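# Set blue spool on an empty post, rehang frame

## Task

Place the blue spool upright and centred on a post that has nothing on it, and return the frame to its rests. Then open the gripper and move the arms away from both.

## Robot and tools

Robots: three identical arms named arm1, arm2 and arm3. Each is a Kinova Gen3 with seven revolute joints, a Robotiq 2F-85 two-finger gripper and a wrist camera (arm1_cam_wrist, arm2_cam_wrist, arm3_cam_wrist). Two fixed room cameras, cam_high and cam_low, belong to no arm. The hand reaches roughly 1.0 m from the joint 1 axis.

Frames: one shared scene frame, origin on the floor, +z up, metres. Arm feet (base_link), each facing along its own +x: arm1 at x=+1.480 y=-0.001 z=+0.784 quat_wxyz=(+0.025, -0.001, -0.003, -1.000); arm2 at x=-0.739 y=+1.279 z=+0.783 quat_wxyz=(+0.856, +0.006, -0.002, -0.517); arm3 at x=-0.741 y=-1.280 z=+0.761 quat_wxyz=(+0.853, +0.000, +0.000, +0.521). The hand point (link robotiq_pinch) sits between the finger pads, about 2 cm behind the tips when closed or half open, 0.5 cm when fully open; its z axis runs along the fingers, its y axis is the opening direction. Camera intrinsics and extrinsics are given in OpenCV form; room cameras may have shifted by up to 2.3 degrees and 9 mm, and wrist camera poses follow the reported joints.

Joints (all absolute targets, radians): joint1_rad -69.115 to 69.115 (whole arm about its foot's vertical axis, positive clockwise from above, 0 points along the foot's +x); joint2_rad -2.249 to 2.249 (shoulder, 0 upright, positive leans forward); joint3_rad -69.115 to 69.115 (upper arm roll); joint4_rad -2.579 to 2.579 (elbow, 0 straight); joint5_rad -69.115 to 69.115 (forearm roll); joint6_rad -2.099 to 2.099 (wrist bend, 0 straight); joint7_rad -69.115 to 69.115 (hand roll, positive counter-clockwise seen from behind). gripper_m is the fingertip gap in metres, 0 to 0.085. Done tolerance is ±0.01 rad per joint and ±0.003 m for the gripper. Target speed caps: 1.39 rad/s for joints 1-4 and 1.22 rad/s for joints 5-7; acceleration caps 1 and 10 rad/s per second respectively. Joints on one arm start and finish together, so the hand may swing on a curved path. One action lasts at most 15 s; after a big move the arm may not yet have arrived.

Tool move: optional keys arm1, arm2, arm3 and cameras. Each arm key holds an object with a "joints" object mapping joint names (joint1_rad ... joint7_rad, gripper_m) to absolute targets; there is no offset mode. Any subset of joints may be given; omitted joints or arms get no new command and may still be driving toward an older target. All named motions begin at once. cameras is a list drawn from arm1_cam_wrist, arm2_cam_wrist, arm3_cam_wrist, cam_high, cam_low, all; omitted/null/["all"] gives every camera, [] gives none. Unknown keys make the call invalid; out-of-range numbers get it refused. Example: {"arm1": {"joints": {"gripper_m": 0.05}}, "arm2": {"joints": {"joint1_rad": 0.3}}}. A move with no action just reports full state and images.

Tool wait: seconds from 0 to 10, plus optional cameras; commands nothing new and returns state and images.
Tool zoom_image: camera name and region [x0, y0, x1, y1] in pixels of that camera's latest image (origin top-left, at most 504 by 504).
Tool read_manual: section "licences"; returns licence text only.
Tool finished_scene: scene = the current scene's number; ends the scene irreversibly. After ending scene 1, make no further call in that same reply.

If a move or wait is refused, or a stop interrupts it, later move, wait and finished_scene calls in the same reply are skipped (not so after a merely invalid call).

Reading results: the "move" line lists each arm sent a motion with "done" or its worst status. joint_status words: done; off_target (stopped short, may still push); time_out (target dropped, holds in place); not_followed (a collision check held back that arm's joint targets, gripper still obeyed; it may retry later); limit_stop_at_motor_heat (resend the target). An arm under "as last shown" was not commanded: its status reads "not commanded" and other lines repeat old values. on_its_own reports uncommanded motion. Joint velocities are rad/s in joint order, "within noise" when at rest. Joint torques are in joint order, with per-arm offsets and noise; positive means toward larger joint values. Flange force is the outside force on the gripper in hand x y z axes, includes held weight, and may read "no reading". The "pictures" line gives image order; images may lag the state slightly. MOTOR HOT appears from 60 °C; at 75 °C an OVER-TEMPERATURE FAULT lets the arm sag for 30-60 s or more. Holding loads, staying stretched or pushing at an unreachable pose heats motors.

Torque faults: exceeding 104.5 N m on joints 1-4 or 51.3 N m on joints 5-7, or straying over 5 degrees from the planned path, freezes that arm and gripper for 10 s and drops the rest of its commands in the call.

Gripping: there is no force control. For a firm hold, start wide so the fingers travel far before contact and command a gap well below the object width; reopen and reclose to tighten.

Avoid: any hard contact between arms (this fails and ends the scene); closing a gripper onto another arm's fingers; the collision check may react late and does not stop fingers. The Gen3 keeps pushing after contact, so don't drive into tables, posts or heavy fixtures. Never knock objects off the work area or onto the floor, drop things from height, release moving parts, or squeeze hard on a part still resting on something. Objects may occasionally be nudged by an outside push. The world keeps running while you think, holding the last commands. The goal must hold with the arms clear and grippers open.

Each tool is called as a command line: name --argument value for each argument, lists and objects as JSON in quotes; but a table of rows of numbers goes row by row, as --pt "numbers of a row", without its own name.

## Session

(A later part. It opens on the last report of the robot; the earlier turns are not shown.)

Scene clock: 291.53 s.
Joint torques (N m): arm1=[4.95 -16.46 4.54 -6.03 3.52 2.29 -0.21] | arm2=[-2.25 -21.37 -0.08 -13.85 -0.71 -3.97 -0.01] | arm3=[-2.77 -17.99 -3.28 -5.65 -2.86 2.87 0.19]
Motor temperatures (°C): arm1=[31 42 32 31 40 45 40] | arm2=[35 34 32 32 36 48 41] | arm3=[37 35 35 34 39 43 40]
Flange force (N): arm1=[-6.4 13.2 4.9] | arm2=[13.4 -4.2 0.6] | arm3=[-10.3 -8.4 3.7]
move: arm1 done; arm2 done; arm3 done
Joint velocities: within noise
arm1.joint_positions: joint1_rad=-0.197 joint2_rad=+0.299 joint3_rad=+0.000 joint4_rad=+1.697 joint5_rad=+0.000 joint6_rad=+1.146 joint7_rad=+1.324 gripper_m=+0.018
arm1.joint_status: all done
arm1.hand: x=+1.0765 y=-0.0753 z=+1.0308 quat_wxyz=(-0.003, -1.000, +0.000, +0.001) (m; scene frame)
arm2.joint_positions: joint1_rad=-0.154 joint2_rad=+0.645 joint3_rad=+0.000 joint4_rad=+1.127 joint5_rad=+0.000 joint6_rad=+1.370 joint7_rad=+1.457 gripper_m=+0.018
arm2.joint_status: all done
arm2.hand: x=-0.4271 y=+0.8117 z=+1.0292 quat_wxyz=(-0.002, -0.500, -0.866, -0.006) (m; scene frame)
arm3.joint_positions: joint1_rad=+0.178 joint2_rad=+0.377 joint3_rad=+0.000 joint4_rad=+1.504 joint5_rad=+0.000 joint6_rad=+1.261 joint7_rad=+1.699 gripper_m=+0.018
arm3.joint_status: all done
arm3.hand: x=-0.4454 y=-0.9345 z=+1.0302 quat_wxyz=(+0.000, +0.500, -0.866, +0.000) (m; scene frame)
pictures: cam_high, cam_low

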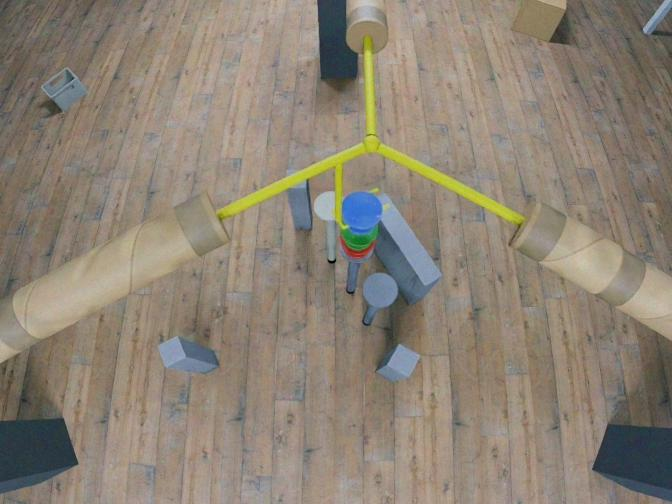

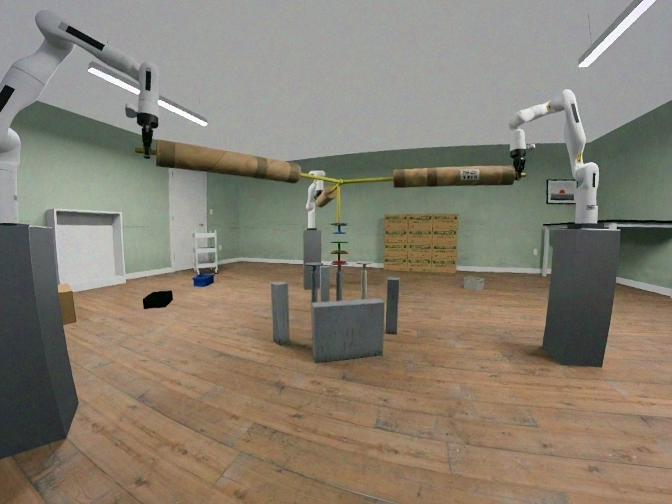

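move --arm1 '{"joints":{"joint1_rad":-0.2315,"joint2_rad":0.4818,"joint4_rad":1.4139,"joint6_rad":1.2459,"joint7_rad":1.2893}}' --arm2 '{"joints":{"joint1_rad":-0.0023,"joint2_rad":0.6298,"joint4_rad":1.1543,"joint6_rad":1.3575,"joint7_rad":1.6079}}' --arm3 '{"joints":{"joint1_rad":0.0764,"joint2_rad":0.2051,"joint4_rad":1.7451,"joint6_rad":1.1914,"joint7_rad":1.5978}}' --cameras '["cam_high","cam_low"]'

move --arm1 '{"joints":{"joint1_rad":-0.2563,"joint2_rad":0.6854,"joint4_rad":1.0556,"joint6_rad":1.4006,"joint7_rad":1.2645}}' --arm2 '{"joints":{"joint1_rad":0.1497,"joint2_rad":0.6484,"joint4_rad":1.1205,"joint6_rad":1.3727,"joint7_rad":1.7599}}' --arm3 '{"joints":{"joint1_rad":-0.0731,"joint2_rad":0.0414,"joint4_rad":1.9380,"joint6_rad":1.1622,"joint7_rad":1.4483}}' --cameras '["cam_high","cam_low"]'

zoom_image --camera "cam_low" --region '[280, 200, 360, 280]'

zoom_image --camera "cam_high" --region '[320, 190, 460, 330]'

Scene clock: 306.23 s.
Joint torques (N m): arm1=[3.61 -20.33 3.16 -5.21 2.57 3.4 0.07] | arm2=[-2.31 -20.9 0.14 -11.73 -0.68 -2.2 0.02] | arm3=[-2.34 -14.2 -2.83 -5.31 -2.87 2.79 0.25]
Motor temperatures (°C): arm1=[31 42 32 31 40 45 40] | arm2=[35 34 32 32 36 48 41] | arm3=[37 35 35 33 39 43 40]
Flange force (N): arm1=[-10.3 10.5 4.7] | arm2=[8.3 -2.6 0.6] | arm3=[-10.7 -7.3 3.7]
move: arm1 done; arm2 done; arm3 done
TORQUE WARNING: arm1's joint6_rad reached its warning level (29.4 N m). A warning alone does not stop the arm.
Joint velocities: within noise
arm1.joint_positions: joint1_rad=-0.232 joint2_rad=+0.482 joint3_rad=+0.000 joint4_rad=+1.414 joint5_rad=+0.000 joint6_rad=+1.246 joint7_rad=+1.289 gripper_m=+0.018
arm1.joint_status: all done
arm1.hand: x=+1.0001 y=-0.1124 z=+1.0310 quat_wxyz=(-0.003, -1.000, +0.000, +0.000) (m; scene frame)
arm2.joint_positions: joint1_rad=-0.002 joint2_rad=+0.630 joint3_rad=+0.000 joint4_rad=+1.154 joint5_rad=+0.000 joint6_rad=+1.358 joint7_rad=+1.608 gripper_m=+0.018
arm2.joint_status: all done
arm2.hand: x=-0.5036 y=+0.7748 z=+1.0282 quat_wxyz=(-0.002, -0.500, -0.866, -0.006) (m; scene frame)
arm3.joint_positions: joint1_rad=+0.076 joint2_rad=+0.205 joint3_rad=+0.000 joint4_rad=+1.745 joint5_rad=+0.000 joint6_rad=+1.191 joint7_rad=+1.598 gripper_m=+0.018
arm3.joint_status: all done
arm3.hand: x=-0.5221 y=-0.9714 z=+1.0302 quat_wxyz=(+0.000, +0.500, -0.866, +0.000) (m; scene frame)
pictures: cam_high, cam_low

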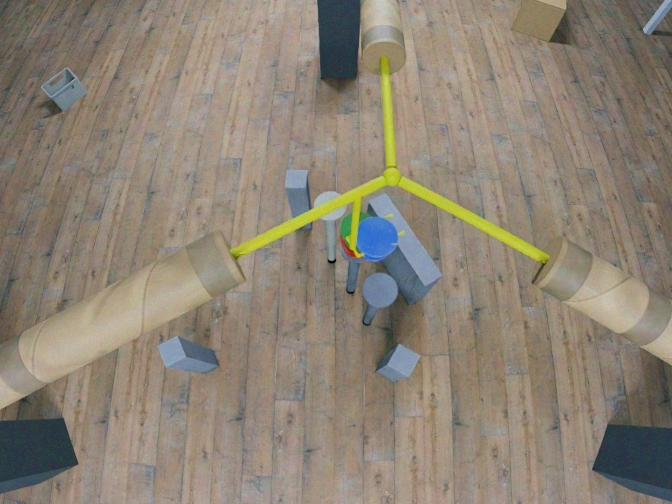

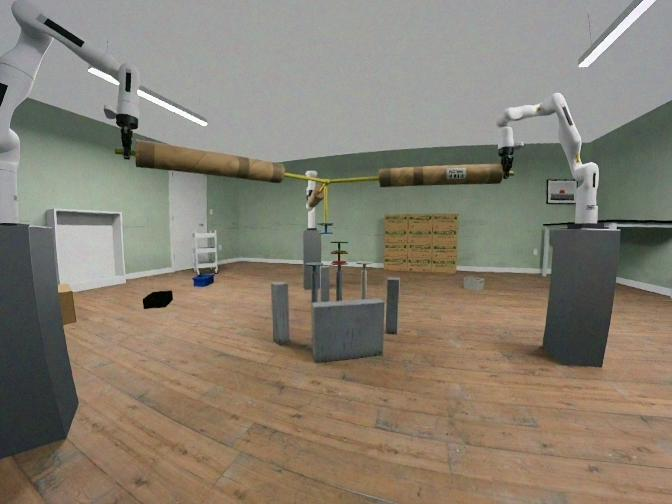

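Scene clock: 307.77 s.
Joint torques (N m): arm1=[3.19 -23.58 2.67 -4.91 2.28 4.58 0.2] | arm2=[-2.61 -21.23 -0.3 -10.8 -0.82 -1.39 0.08] | arm3=[-2.19 -10.73 -2.84 -5.25 -3.16 2.72 0.21]
Motor temperatures (°C): arm1=[31 42 32 31 40 46 40] | arm2=[35 34 32 32 36 48 41] | arm3=[37 35 35 33 39 43 40]
Flange force (N): arm1=[-11.8 9.9 4.6] | arm2=[6.2 -2.3 0.8] | arm3=[-11.7 -7.2 3.9]
move: arm1 done; arm2 done; arm3 done
TORQUE WARNING: arm1's joint6_rad reached its warning level (29.4 N m). A warning alone does not stop the arm.
Joint velocities: within noise
arm1.joint_positions: joint1_rad=-0.256 joint2_rad=+0.685 joint3_rad=+0.000 joint4_rad=+1.056 joint5_rad=+0.000 joint6_rad=+1.401 joint7_rad=+1.265 gripper_m=+0.018
arm1.joint_status: all done
arm1.hand: x=+0.9236 y=-0.1492 z=+1.0313 quat_wxyz=(-0.003, -1.000, +0.000, +0.000) (m; scene frame)
arm2.joint_positions: joint1_rad=+0.150 joint2_rad=+0.648 joint3_rad=+0.000 joint4_rad=+1.120 joint5_rad=+0.000 joint6_rad=+1.373 joint7_rad=+1.760 gripper_m=+0.018
arm2.joint_status: all done
arm2.hand: x=-0.5800 y=+0.7378 z=+1.0272 quat_wxyz=(-0.002, -0.500, -0.866, -0.006) (m; scene frame)
arm3.joint_positions: joint1_rad=-0.073 joint2_rad=+0.041 joint3_rad=+0.000 joint4_rad=+1.938 joint5_rad=+0.000 joint6_rad=+1.162 joint7_rad=+1.448 gripper_m=+0.018
arm3.joint_status: all done
arm3.hand: x=-0.5986 y=-1.0084 z=+1.0302 quat_wxyz=(+0.000, +0.500, -0.866, +0.000) (m; scene frame)
pictures: cam_high, cam_low

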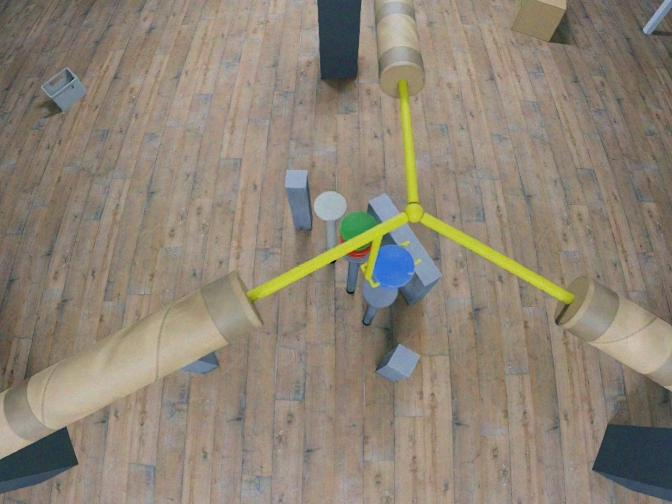

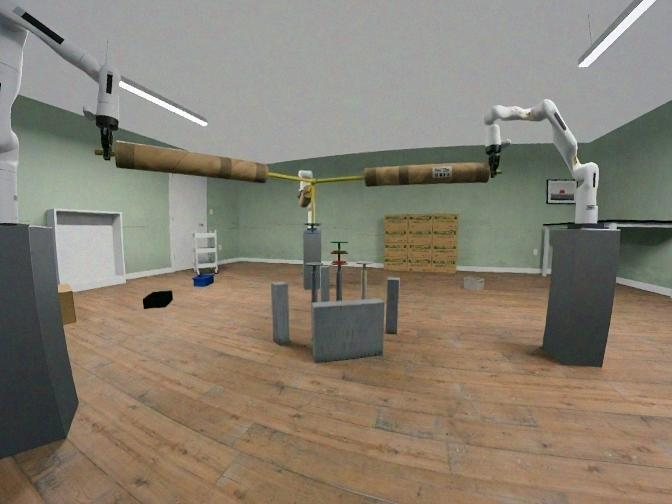

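Scaled by 6.300 from the camera's 672x504 image, which has a finer 960x720 frame.

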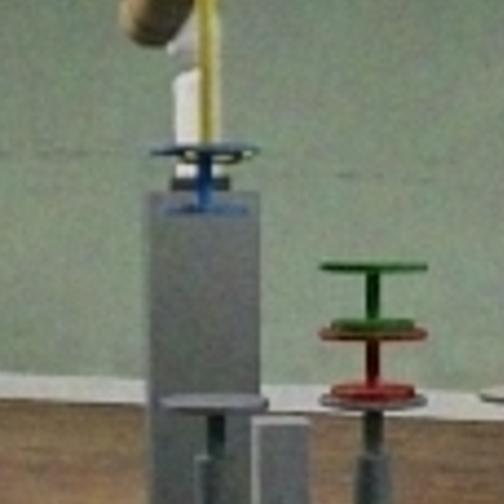

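Scaled by 3.600 from the camera's 672x504 image, which has a finer 960x720 frame.

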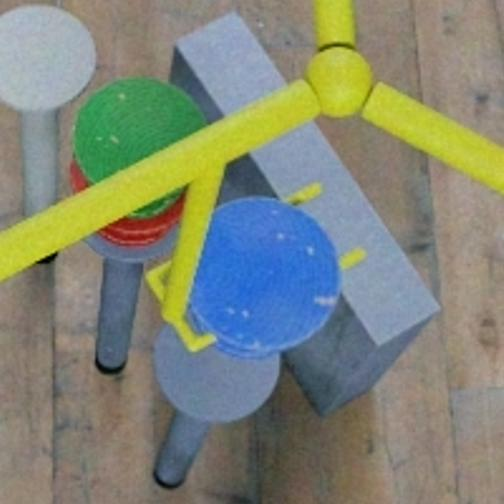

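move --arm1 '{"joints":{"joint1_rad":-0.2561,"joint2_rad":0.7428,"joint4_rad":1.2491,"joint6_rad":1.1497,"joint7_rad":1.2647}}' --arm2 '{"joints":{"joint1_rad":0.1428,"joint2_rad":0.7187,"joint4_rad":1.2828,"joint6_rad":1.1401,"joint7_rad":1.7530}}' --arm3 '{"joints":{"joint1_rad":-0.0639,"joint2_rad":0.1775,"joint4_rad":2.1189,"joint6_rad":0.8452,"joint7_rad":1.4575}}' --cameras '[]'

move --arm1 '{"joints":{"joint1_rad":-0.2559,"joint2_rad":0.8379,"joint4_rad":1.3620,"joint6_rad":0.9417,"joint7_rad":1.2649}}' --arm2 '{"joints":{"joint1_rad":0.1358,"joint2_rad":0.8244,"joint4_rad":1.3763,"joint6_rad":0.9409,"joint7_rad":1.7460}}' --arm3 '{"joints":{"joint1_rad":-0.0553,"joint2_rad":0.3741,"joint4_rad":2.2363,"joint6_rad":0.5312,"joint7_rad":1.4661}}' --cameras '["cam_high","cam_low"]'

zoom_image --camera "cam_low" --region '[280, 220, 340, 280]'

zoom_image --camera "cam_high" --region '[330, 230, 430, 330]'

Scene clock: 336.87 s.
Joint torques (N m): arm1=[1.56 -23.14 1.41 -5.02 1.24 3.14 0.15] | arm2=[-1.71 -22.19 0.42 -10.18 -0.38 -1.16 0.12] | arm3=[-1.23 -11.54 -2.14 -5.36 -1.79 1.14 0.16]
Motor temperatures (°C): arm1=[31 43 32 31 40 45 40] | arm2=[35 35 32 32 36 48 41] | arm3=[37 35 35 33 39 42 40]
Flange force (N): arm1=[-8.7 6.1 4.5] | arm2=[4.8 -1.0 0.8] | arm3=[-6.0 -4.4 4.2]
move: arm1 done; arm2 done; arm3 done
Joint velocities: within noise
arm1.joint_positions: joint1_rad=-0.256 joint2_rad=+0.743 joint3_rad=+0.000 joint4_rad=+1.249 joint5_rad=+0.000 joint6_rad=+1.150 joint7_rad=+1.265 gripper_m=+0.018
arm1.joint_status: all done
arm1.hand: x=+0.9278 y=-0.1482 z=+0.9403 quat_wxyz=(-0.003, -1.000, +0.000, +0.001) (m; scene frame)
arm2.joint_positions: joint1_rad=+0.143 joint2_rad=+0.719 joint3_rad=+0.000 joint4_rad=+1.283 joint5_rad=+0.000 joint6_rad=+1.140 joint7_rad=+1.753 gripper_m=+0.018
arm2.joint_status: all done
arm2.hand: x=-0.5753 y=+0.7394 z=+0.9392 quat_wxyz=(-0.002, -0.500, -0.866, -0.006) (m; scene frame)
arm3.joint_positions: joint1_rad=-0.064 joint2_rad=+0.177 joint3_rad=+0.000 joint4_rad=+2.119 joint5_rad=+0.000 joint6_rad=+0.845 joint7_rad=+1.457 gripper_m=+0.018
arm3.joint_status: all done
arm3.hand: x=-0.5945 y=-1.0065 z=+0.9403 quat_wxyz=(+0.000, +0.500, -0.866, +0.000) (m; scene frame)
pictures: none
No camera images: "cameras" was empty.

Scene clock: 338.10 s.
Joint torques (N m): arm1=[1.08 -23.67 1.12 -5.34 1.1 1.96 0.28] | arm2=[-2.15 -22.92 0.03 -8.76 -0.47 -0.76 0.18] | arm3=[-0.52 -13.01 -1.27 -3.07 -0.76 0.78 0.18]
Motor temperatures (°C): arm1=[31 43 32 31 40 45 40] | arm2=[35 35 32 32 36 48 41] | arm3=[37 35 35 33 39 42 40]
Flange force (N): arm1=[-5.1 4.6 4.9] | arm2=[3.3 -2.2 0.6] | arm3=[-5.0 -1.6 4.2]
move: arm1 done; arm2 done; arm3 done
Joint velocities: within noise
arm1.joint_positions: joint1_rad=-0.256 joint2_rad=+0.838 joint3_rad=+0.000 joint4_rad=+1.362 joint5_rad=+0.000 joint6_rad=+0.942 joint7_rad=+1.265 gripper_m=+0.018
arm1.joint_status: all done
arm1.hand: x=+0.9321 y=-0.1472 z=+0.8553 quat_wxyz=(-0.003, -1.000, +0.000, +0.001) (m; scene frame)
arm2.joint_positions: joint1_rad=+0.136 joint2_rad=+0.824 joint3_rad=+0.000 joint4_rad=+1.376 joint5_rad=+0.000 joint6_rad=+0.941 joint7_rad=+1.746 gripper_m=+0.018
arm2.joint_status: all done
arm2.hand: x=-0.5707 y=+0.7410 z=+0.8543 quat_wxyz=(-0.002, -0.500, -0.866, -0.006) (m; scene frame)
arm3.joint_positions: joint1_rad=-0.055 joint2_rad=+0.374 joint3_rad=+0.000 joint4_rad=+2.236 joint5_rad=+0.000 joint6_rad=+0.531 joint7_rad=+1.466 gripper_m=+0.018
arm3.joint_status: all done
arm3.hand: x=-0.5907 y=-1.0046 z=+0.8553 quat_wxyz=(+0.000, +0.500, -0.866, +0.000) (m; scene frame)
pictures: cam_high, cam_low

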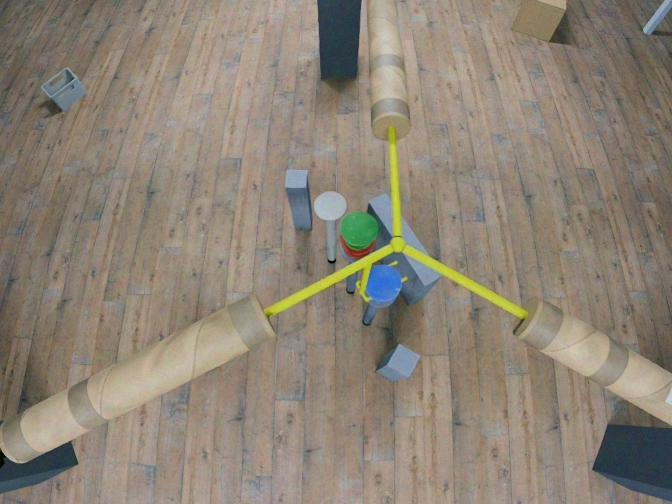

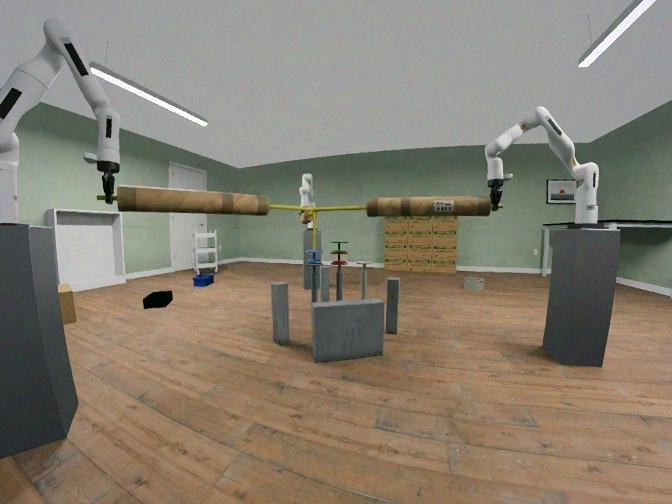

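Scaled by 8.400 from the camera's 672x504 image, which has a finer 960x720 frame.

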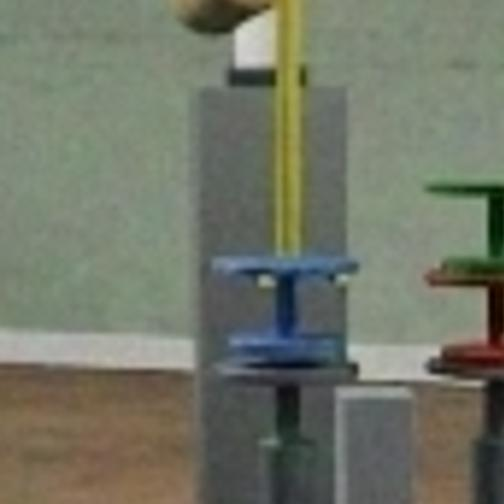

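Scaled by 5.040 from the camera's 672x504 image, which has a finer 960x720 frame.

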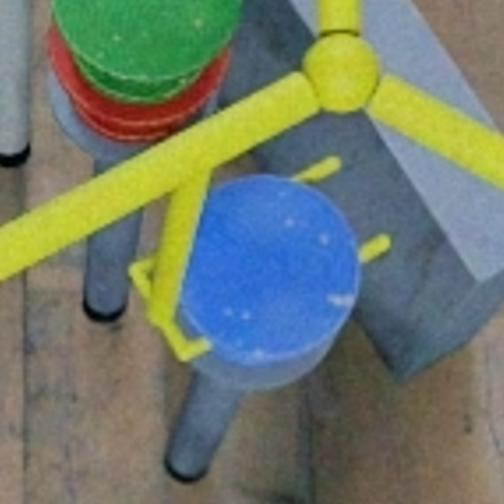

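move --arm1 '{"joints":{"joint2_rad":0.8553,"joint4_rad":1.3705,"joint6_rad":0.9158}}' --arm2 '{"joints":{"joint2_rad":0.8417,"joint4_rad":1.3851,"joint6_rad":0.9148}}' --arm3 '{"joints":{"joint2_rad":0.4062,"joint4_rad":2.2495,"joint6_rad":0.4859}}' --cameras '[]'

move --arm1 '{"joints":{"joint2_rad":0.8858,"joint4_rad":1.3817,"joint6_rad":0.8741}}' --arm2 '{"joints":{"joint2_rad":0.8721,"joint4_rad":1.3970,"joint6_rad":0.8725}}' --arm3 '{"joints":{"joint2_rad":0.4618,"joint4_rad":2.2690,"joint6_rad":0.4108}}' --cameras '["cam_high","cam_low"]'

zoom_image --camera "cam_low" --region '[280, 220, 340, 280]'

zoom_image --camera "cam_high" --region '[330, 230, 430, 330]'

Scene clock: 356.90 s.
Joint torques (N m): arm1=[0.4 -23.68 0.41 -5.32 0.76 1.78 0.27] | arm2=[-1.88 -22.66 0.29 -7.75 -0.3 -0.24 0.23] | arm3=[-0.1 -13.31 -0.82 -2.96 -0.49 0.54 0.19]
Motor temperatures (°C): arm1=[31 43 32 30 40 45 40] | arm2=[35 35 32 32 36 47 41] | arm3=[37 34 35 33 39 42 40]
Flange force (N): arm1=[-5.1 3.4 4.6] | arm2=[1.4 -2.0 0.6] | arm3=[-4.5 -0.2 4.0]
move: arm1 done; arm2 done; arm3 done
Joint velocities: within noise
arm1.joint_positions: joint1_rad=-0.256 joint2_rad=+0.855 joint3_rad=+0.000 joint4_rad=+1.371 joint5_rad=+0.000 joint6_rad=+0.916 joint7_rad=+1.265 gripper_m=+0.018
arm1.joint_status: all done
arm1.hand: x=+0.9321 y=-0.1473 z=+0.8433 quat_wxyz=(-0.003, -1.000, +0.000, +0.001) (m; scene frame)
arm2.joint_positions: joint1_rad=+0.136 joint2_rad=+0.842 joint3_rad=+0.000 joint4_rad=+1.385 joint5_rad=+0.000 joint6_rad=+0.915 joint7_rad=+1.746 gripper_m=+0.018
arm2.joint_status: all done
arm2.hand: x=-0.5706 y=+0.7411 z=+0.8423 quat_wxyz=(-0.002, -0.500, -0.866, -0.006) (m; scene frame)
arm3.joint_positions: joint1_rad=-0.055 joint2_rad=+0.406 joint3_rad=+0.000 joint4_rad=+2.249 joint5_rad=+0.000 joint6_rad=+0.486 joint7_rad=+1.466 gripper_m=+0.018
arm3.joint_status: all done
arm3.hand: x=-0.5906 y=-1.0045 z=+0.8433 quat_wxyz=(+0.000, +0.500, -0.866, +0.000) (m; scene frame)
pictures: none
No camera images: "cameras" was empty.

Scene clock: 357.73 s.
Joint torques (N m): arm1=[0.54 -24.35 0.68 -6.28 0.88 0.93 0.22] | arm2=[-2.56 -22.51 -0.46 -6.8 -0.66 0.16 0.14] | arm3=[0.69 -13.47 -0.15 -1.87 -0.24 0.76 0.19]
Motor temperatures (°C): arm1=[31 43 32 30 40 45 40] | arm2=[35 35 32 32 36 47 41] | arm3=[37 34 35 33 39 42 40]
Flange force (N): arm1=[-2.8 2.9 4.5] | arm2=[0.2 -3.7 0.5] | arm3=[-4.7 2.4 4.0]
move: arm1 done; arm2 done; arm3 done
Joint velocities: within noise
arm1.joint_positions: joint1_rad=-0.256 joint2_rad=+0.886 joint3_rad=+0.000 joint4_rad=+1.382 joint5_rad=+0.000 joint6_rad=+0.874 joint7_rad=+1.265 gripper_m=+0.018
arm1.joint_status: all done
arm1.hand: x=+0.9320 y=-0.1474 z=+0.8233 quat_wxyz=(-0.003, -1.000, +0.000, +0.001) (m; scene frame)
arm2.joint_positions: joint1_rad=+0.136 joint2_rad=+0.872 joint3_rad=+0.000 joint4_rad=+1.397 joint5_rad=+0.000 joint6_rad=+0.873 joint7_rad=+1.746 gripper_m=+0.018
arm2.joint_status: all done
arm2.hand: x=-0.5704 y=+0.7413 z=+0.8223 quat_wxyz=(-0.002, -0.500, -0.866, -0.006) (m; scene frame)
arm3.joint_positions: joint1_rad=-0.055 joint2_rad=+0.462 joint3_rad=+0.000 joint4_rad=+2.269 joint5_rad=+0.000 joint6_rad=+0.411 joint7_rad=+1.466 gripper_m=+0.018
arm3.joint_status: all done
arm3.hand: x=-0.5906 y=-1.0046 z=+0.8232 quat_wxyz=(+0.000, +0.500, -0.866, +0.000) (m; scene frame)
pictures: cam_high, cam_low

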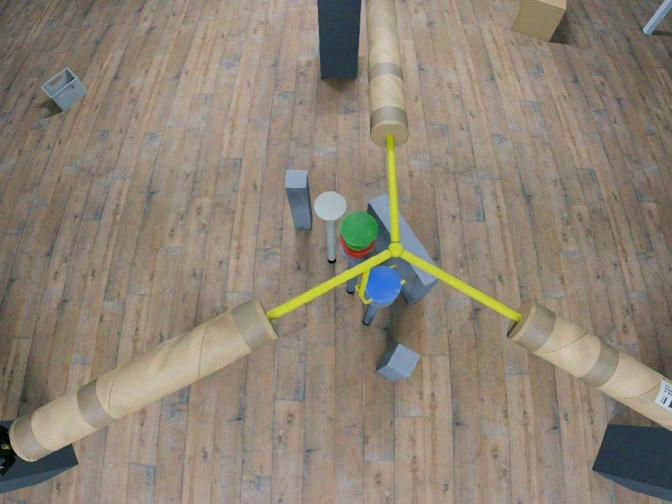

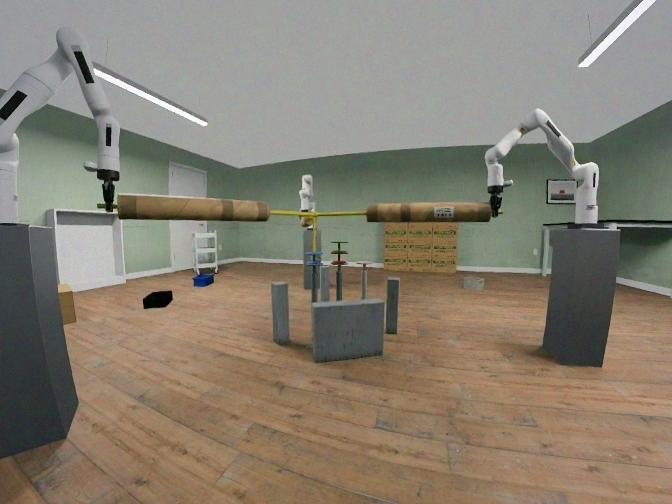

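Scaled by 8.400 from the camera's 672x504 image, which has a finer 960x720 frame.

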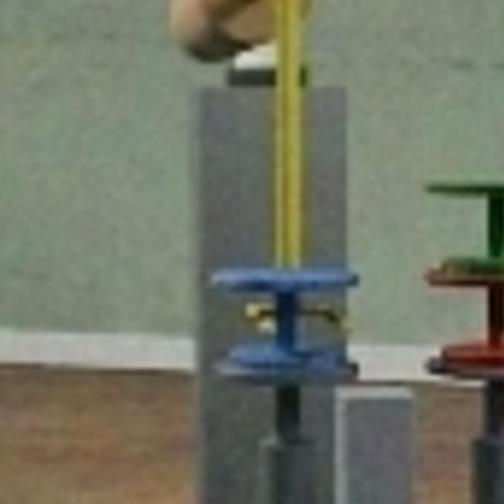

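Scaled by 5.040 from the camera's 672x504 image, which has a finer 960x720 frame.

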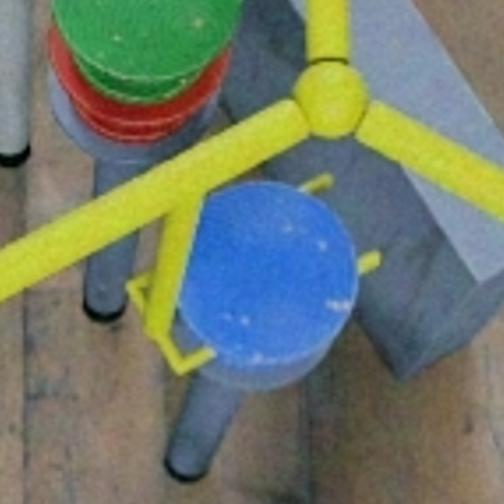

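move --arm1 '{"joints":{"joint1_rad":-0.1233,"joint2_rad":0.9354,"joint4_rad":1.2655,"joint6_rad":0.9407,"joint7_rad":1.3975}}' --arm2 '{"joints":{"joint1_rad":0.1646,"joint2_rad":0.7414,"joint4_rad":1.7071,"joint6_rad":0.6931,"joint7_rad":1.7748}}' --arm3 '{"joints":{"joint1_rad":-0.2343,"joint2_rad":0.5237,"joint4_rad":2.1172,"joint6_rad":0.5007,"joint7_rad":1.2871}}' --cameras '["cam_high","cam_low"]'

zoom_image --camera "cam_low" --region '[280, 220, 340, 280]'

zoom_image --camera "cam_high" --region '[330, 230, 430, 330]'

Scene clock: 386.37 s.
Joint torques (N m): arm1=[0.71 -25.03 0.88 -6.03 0.95 1.4 0.23] | arm2=[-2.63 -19.64 -0.86 -5.62 -0.47 -0.18 0.48] | arm3=[-0.03 -15.2 -0.79 -2.09 -0.36 1.16 0.23]
Motor temperatures (°C): arm1=[31 43 32 30 40 45 40] | arm2=[35 35 32 32 36 47 41] | arm3=[36 34 35 33 39 42 40]
Flange force (N): arm1=[-4.4 2.9 4.4] | arm2=[-0.6 -4.1 0.0] | arm3=[-5.7 1.3 4.1]
move: arm1 done; arm2 done; arm3 done
TORQUE WARNING: arm2's joint4_rad reached its warning level (56.7 N m). A warning alone does not stop the arm.
Joint velocities: within noise
arm1.joint_positions: joint1_rad=-0.123 joint2_rad=+0.935 joint3_rad=+0.000 joint4_rad=+1.265 joint5_rad=+0.000 joint6_rad=+0.941 joint7_rad=+1.397 gripper_m=+0.018
arm1.joint_status: all done
arm1.hand: x=+0.8920 y=-0.0780 z=+0.8230 quat_wxyz=(-0.003, -1.000, +0.000, +0.001) (m; scene frame)
arm2.joint_positions: joint1_rad=+0.165 joint2_rad=+0.741 joint3_rad=+0.000 joint4_rad=+1.707 joint5_rad=+0.000 joint6_rad=+0.693 joint7_rad=+1.775 gripper_m=+0.018
arm2.joint_status: all done
arm2.hand: x=-0.6104 y=+0.8105 z=+0.8226 quat_wxyz=(-0.002, -0.500, -0.866, -0.006) (m; scene frame)
arm3.joint_positions: joint1_rad=-0.234 joint2_rad=+0.524 joint3_rad=+0.000 joint4_rad=+2.117 joint5_rad=+0.000 joint6_rad=+0.501 joint7_rad=+1.287 gripper_m=+0.018
arm3.joint_status: all done
arm3.hand: x=-0.6307 y=-0.9353 z=+0.8233 quat_wxyz=(+0.000, +0.500, -0.866, +0.000) (m; scene frame)
pictures: cam_high, cam_low

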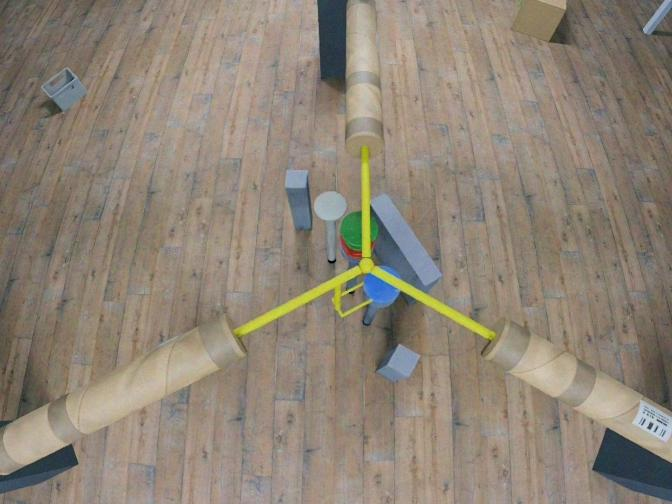

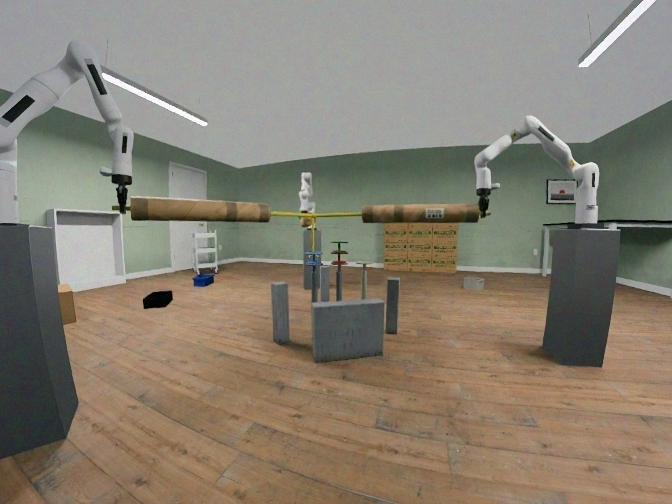

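Scaled by 8.400 from the camera's 672x504 image, which has a finer 960x720 frame.

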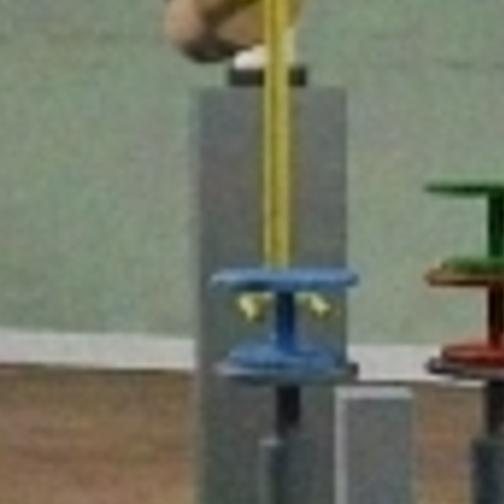

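Scaled by 5.040 from the camera's 672x504 image, which has a finer 960x720 frame.

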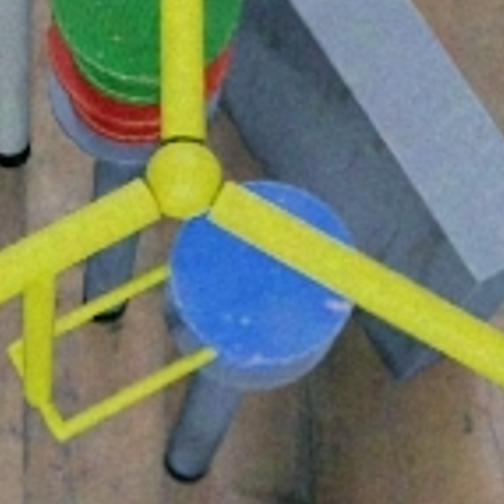

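move --arm1 '{"joints":{"joint1_rad":-0.0030,"joint2_rad":1.0107,"joint4_rad":1.0905,"joint6_rad":1.0404,"joint7_rad":1.5178}}' --arm2 '{"joints":{"joint1_rad":0.2044,"joint2_rad":0.6319,"joint4_rad":1.9780,"joint6_rad":0.5317,"joint7_rad":1.8146}}' --arm3 '{"joints":{"joint1_rad":-0.3660,"joint2_rad":0.6050,"joint4_rad":1.9258,"joint6_rad":0.6108,"joint7_rad":1.1554}}' --cameras '["cam_high","cam_low"]'

move --arm1 '{"joints":{"joint1_rad":0.1336,"joint2_rad":0.9247,"joint4_rad":1.2906,"joint6_rad":0.9263,"joint7_rad":1.6544}}' --arm2 '{"joints":{"joint1_rad":0.0123,"joint2_rad":0.5522,"joint4_rad":2.1902,"joint6_rad":0.3992,"joint7_rad":1.6225}}' --arm3 '{"joints":{"joint1_rad":-0.2957,"joint2_rad":0.7453,"joint4_rad":1.6035,"joint6_rad":0.7928,"joint7_rad":1.2257}}' --cameras '[]'

move --arm1 '{"joints":{"joint1_rad":0.2879,"joint2_rad":0.8724,"joint4_rad":1.4131,"joint6_rad":0.8561,"joint7_rad":1.8087}}' --arm2 '{"joints":{"joint1_rad":-0.2513,"joint2_rad":0.5004,"joint4_rad":2.3444,"joint6_rad":0.2968,"joint7_rad":1.3589}}' --arm3 '{"joints":{"joint1_rad":-0.2462,"joint2_rad":0.9177,"joint4_rad":1.2139,"joint6_rad":1.0100,"joint7_rad":1.2752}}' --cameras '["cam_high","cam_low"]'

move --arm1 '{"joints":{"joint1_rad":0.2883,"joint2_rad":1.2066,"joint4_rad":1.3813,"joint6_rad":0.5537,"joint7_rad":1.8091}}' --arm2 '{"joints":{"joint1_rad":-0.2479,"joint2_rad":1.1108,"joint4_rad":2.2960,"joint6_rad":-0.2652,"joint7_rad":1.3623}}' --arm3 '{"joints":{"joint1_rad":-0.2471,"joint2_rad":1.2235,"joint4_rad":1.2050,"joint6_rad":0.7131,"joint7_rad":1.2743}}' --cameras '["cam_high","cam_low"]'

Scene clock: 406.63 s.
Joint torques (N m): arm1=[1.13 -27.21 1.34 -7.94 1.23 0.45 0.24] | arm2=[-3.16 -16.28 -1.69 -3.87 -0.55 0.04 0.53] | arm3=[0.2 -17.5 -0.6 -2.52 -0.36 1.41 0.24]
Motor temperatures (°C): arm1=[31 43 32 30 40 45 40] | arm2=[35 35 32 32 36 48 41] | arm3=[36 34 35 33 39 42 40]
Flange force (N): arm1=[-2.6 2.9 4.2] | arm2=[-0.6 -6.4 -0.7] | arm3=[-6.5 3.0 4.0]
move: arm1 done; arm2 done; arm3 done
TORQUE WARNING: arm2's joint4_rad reached its warning level (56.7 N m). A warning alone does not stop the arm.
Joint velocities: within noise
arm1.joint_positions: joint1_rad=-0.003 joint2_rad=+1.011 joint3_rad=+0.000 joint4_rad=+1.090 joint5_rad=+0.000 joint6_rad=+1.040 joint7_rad=+1.518 gripper_m=+0.018
arm1.joint_status: all done
arm1.hand: x=+0.8520 y=-0.0087 z=+0.8227 quat_wxyz=(-0.003, -1.000, +0.000, +0.001) (m; scene frame)
arm2.joint_positions: joint1_rad=+0.204 joint2_rad=+0.632 joint3_rad=+0.000 joint4_rad=+1.978 joint5_rad=+0.000 joint6_rad=+0.532 joint7_rad=+1.815 gripper_m=+0.018
arm2.joint_status: all done
arm2.hand: x=-0.6504 y=+0.8799 z=+0.8229 quat_wxyz=(-0.002, -0.500, -0.866, -0.006) (m; scene frame)
arm3.joint_positions: joint1_rad=-0.366 joint2_rad=+0.605 joint3_rad=+0.000 joint4_rad=+1.926 joint5_rad=+0.000 joint6_rad=+0.611 joint7_rad=+1.155 gripper_m=+0.018
arm3.joint_status: all done
arm3.hand: x=-0.6707 y=-0.8659 z=+0.8232 quat_wxyz=(+0.000, +0.500, -0.866, +0.000) (m; scene frame)
pictures: cam_high, cam_low

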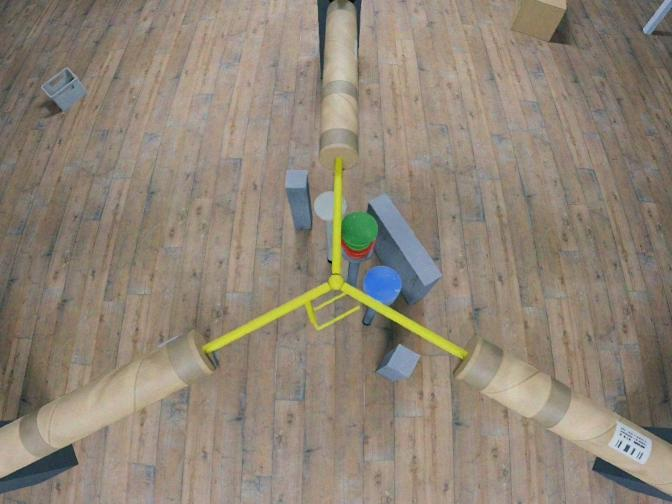

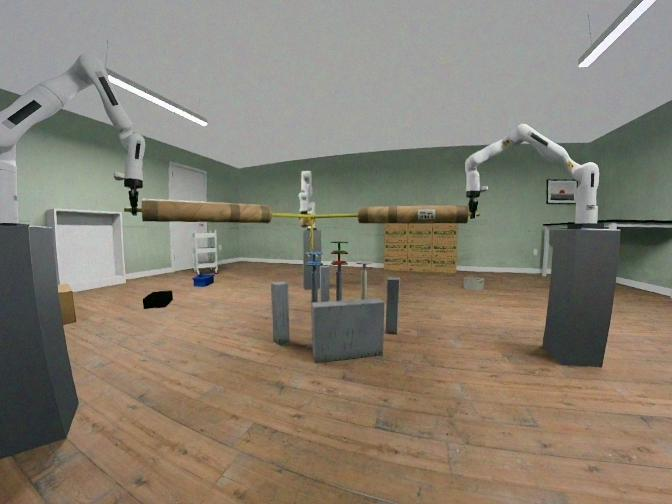

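Scene clock: 408.13 s.
Joint torques (N m): arm1=[2 -25.78 2.15 -8 1.61 -0.03 0.25] | arm2=[-3.71 -14.03 -2.45 -3.55 -0.67 -0.42 0.47] | arm3=[0.13 -20.57 -0.51 -2.56 -0.39 2.29 0.27]
Motor temperatures (°C): arm1=[31 43 32 30 40 45 40] | arm2=[35 35 32 32 36 47 41] | arm3=[36 34 35 33 39 42 40]
Flange force (N): arm1=[-1.2 4.3 4.1] | arm2=[-0.5 -9.3 -1.4] | arm3=[-9.9 3.3 3.8]
move: arm1 done; arm2 done; arm3 done
TORQUE WARNING: arm3's joint6_rad reached its warning level (29.4 N m). A warning alone does not stop the arm.
Joint velocities: within noise
arm1.joint_positions: joint1_rad=+0.134 joint2_rad=+0.925 joint3_rad=+0.000 joint4_rad=+1.291 joint5_rad=+0.000 joint6_rad=+0.926 joint7_rad=+1.654 gripper_m=+0.018
arm1.joint_status: all done
arm1.hand: x=+0.8971 y=+0.0735 z=+0.8221 quat_wxyz=(-0.003, -1.000, +0.000, +0.001) (m; scene frame)
arm2.joint_positions: joint1_rad=+0.012 joint2_rad=+0.552 joint3_rad=+0.000 joint4_rad=+2.190 joint5_rad=+0.000 joint6_rad=+0.399 joint7_rad=+1.622 gripper_m=+0.018
arm2.joint_status: all done
arm2.hand: x=-0.6054 y=+0.9622 z=+0.8239 quat_wxyz=(-0.002, -0.500, -0.866, -0.006) (m; scene frame)
arm3.joint_positions: joint1_rad=-0.296 joint2_rad=+0.745 joint3_rad=+0.000 joint4_rad=+1.604 joint5_rad=+0.000 joint6_rad=+0.793 joint7_rad=+1.226 gripper_m=+0.018
arm3.joint_status: all done
arm3.hand: x=-0.6258 y=-0.7838 z=+0.8231 quat_wxyz=(+0.000, +0.500, -0.866, +0.000) (m; scene frame)
pictures: none
No camera images: "cameras" was empty.

Scene clock: 409.73 s.
Joint torques (N m): arm1=[0.94 -25.12 1.25 -8.41 0.98 -0.51 0.07] | arm2=[-2.66 -12.88 -1.11 -4.73 -0.21 -1.61 0.45] | arm3=[0.18 -24.93 -0.17 -6.13 -0.3 1.35 0.4]
Motor temperatures (°C): arm1=[32 43 32 30 40 45 40] | arm2=[35 35 32 32 36 47 41] | arm3=[36 34 35 33 39 42 40]
Flange force (N): arm1=[0.4 2.5 4.3] | arm2=[0.5 -7.7 -2.7] | arm3=[-5.8 1.9 3.7]
move: arm1 done; arm2 done; arm3 done
TORQUE WARNING: arm3's joint6_rad reached its warning level (29.4 N m). A warning alone does not stop the arm.
Joint velocities: within noise
arm1.joint_positions: joint1_rad=+0.288 joint2_rad=+0.872 joint3_rad=+0.000 joint4_rad=+1.413 joint5_rad=+0.000 joint6_rad=+0.856 joint7_rad=+1.809 gripper_m=+0.018
arm1.joint_status: all done
arm1.hand: x=+0.9422 y=+0.1558 z=+0.8216 quat_wxyz=(-0.003, -1.000, +0.000, +0.001) (m; scene frame)
arm2.joint_positions: joint1_rad=-0.251 joint2_rad=+0.500 joint3_rad=+0.000 joint4_rad=+2.344 joint5_rad=+0.000 joint6_rad=+0.297 joint7_rad=+1.359 gripper_m=+0.018
arm2.joint_status: all done
arm2.hand: x=-0.5605 y=+1.0444 z=+0.8250 quat_wxyz=(-0.002, -0.500, -0.866, -0.006) (m; scene frame)
arm3.joint_positions: joint1_rad=-0.246 joint2_rad=+0.918 joint3_rad=+0.000 joint4_rad=+1.214 joint5_rad=+0.000 joint6_rad=+1.010 joint7_rad=+1.275 gripper_m=+0.018
arm3.joint_status: all done
arm3.hand: x=-0.5808 y=-0.7013 z=+0.8230 quat_wxyz=(+0.000, +0.500, -0.866, +0.000) (m; scene frame)
pictures: cam_high, cam_low

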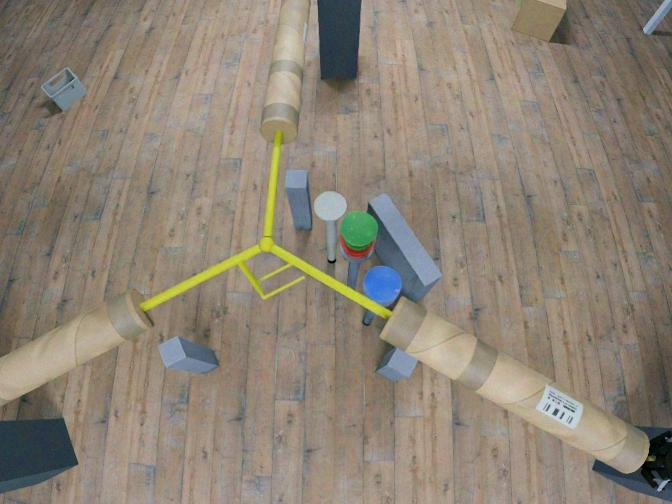

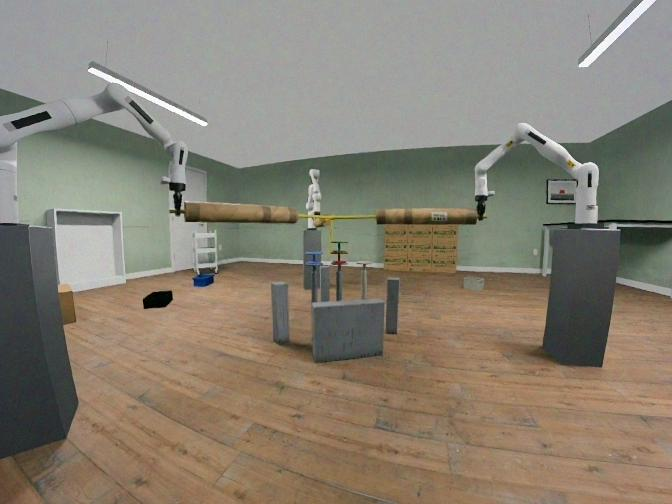

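Scene clock: 411.63 s.
Joint torques (N m): arm1=[0.96 -26.43 1.8 -5.09 1.09 -0.04 0.18] | arm2=[-2.04 -16.64 -0.02 1.49 0.27 -1.36 0.5] | arm3=[-0.61 -26.97 -1.09 -5.48 -0.65 0.3 0.4]
Motor temperatures (°C): arm1=[32 44 32 30 40 45 40] | arm2=[35 35 32 32 36 48 41] | arm3=[36 34 35 33 39 42 40]
Flange force (N): arm1=[-2.4 2.1 5.5] | arm2=[-3.1 -3.8 -0.9] | arm3=[-4.5 0.2 5.0]
move: arm1 done; arm2 done; arm3 done
TORQUE WARNING: arm2's joint4_rad reached its warning level (56.7 N m). A warning alone does not stop the arm.
Joint velocities: within noise
arm1.joint_positions: joint1_rad=+0.288 joint2_rad=+1.207 joint3_rad=+0.000 joint4_rad=+1.381 joint5_rad=+0.000 joint6_rad=+0.554 joint7_rad=+1.809 gripper_m=+0.018
arm1.joint_status: all done
arm1.hand: x=+0.9431 y=+0.1547 z=+0.6397 quat_wxyz=(-0.003, -1.000, +0.000, +0.001) (m; scene frame)
arm2.joint_positions: joint1_rad=-0.248 joint2_rad=+1.111 joint3_rad=+0.000 joint4_rad=+2.296 joint5_rad=+0.000 joint6_rad=-0.265 joint7_rad=+1.362 gripper_m=+0.018
arm2.joint_status: all done
arm2.hand: x=-0.5591 y=+1.0447 z=+0.6398 quat_wxyz=(-0.002, -0.500, -0.866, -0.006) (m; scene frame)
arm3.joint_positions: joint1_rad=-0.247 joint2_rad=+1.223 joint3_rad=+0.000 joint4_rad=+1.205 joint5_rad=+0.000 joint6_rad=+0.713 joint7_rad=+1.274 gripper_m=+0.018
arm3.joint_status: all done
arm3.hand: x=-0.5809 y=-0.7002 z=+0.6400 quat_wxyz=(+0.000, +0.500, -0.866, +0.000) (m; scene frame)
pictures: cam_high, cam_low

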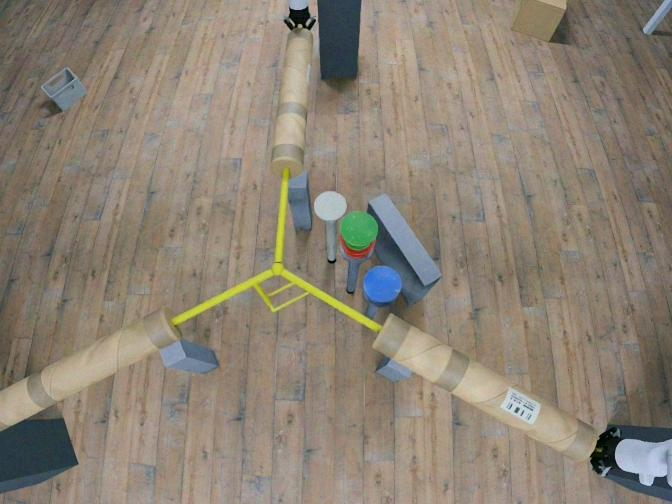

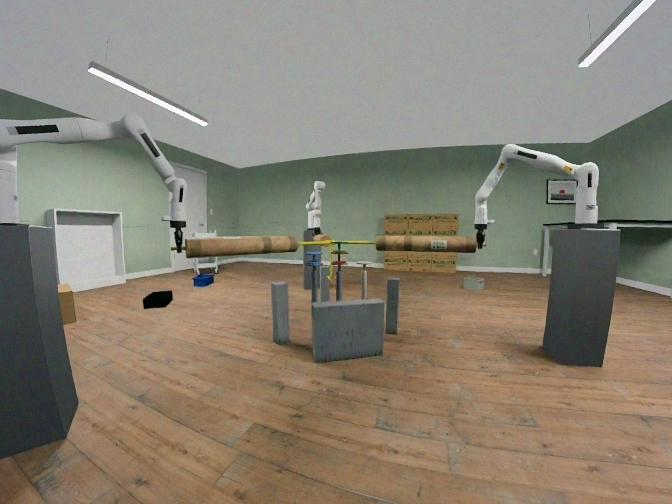

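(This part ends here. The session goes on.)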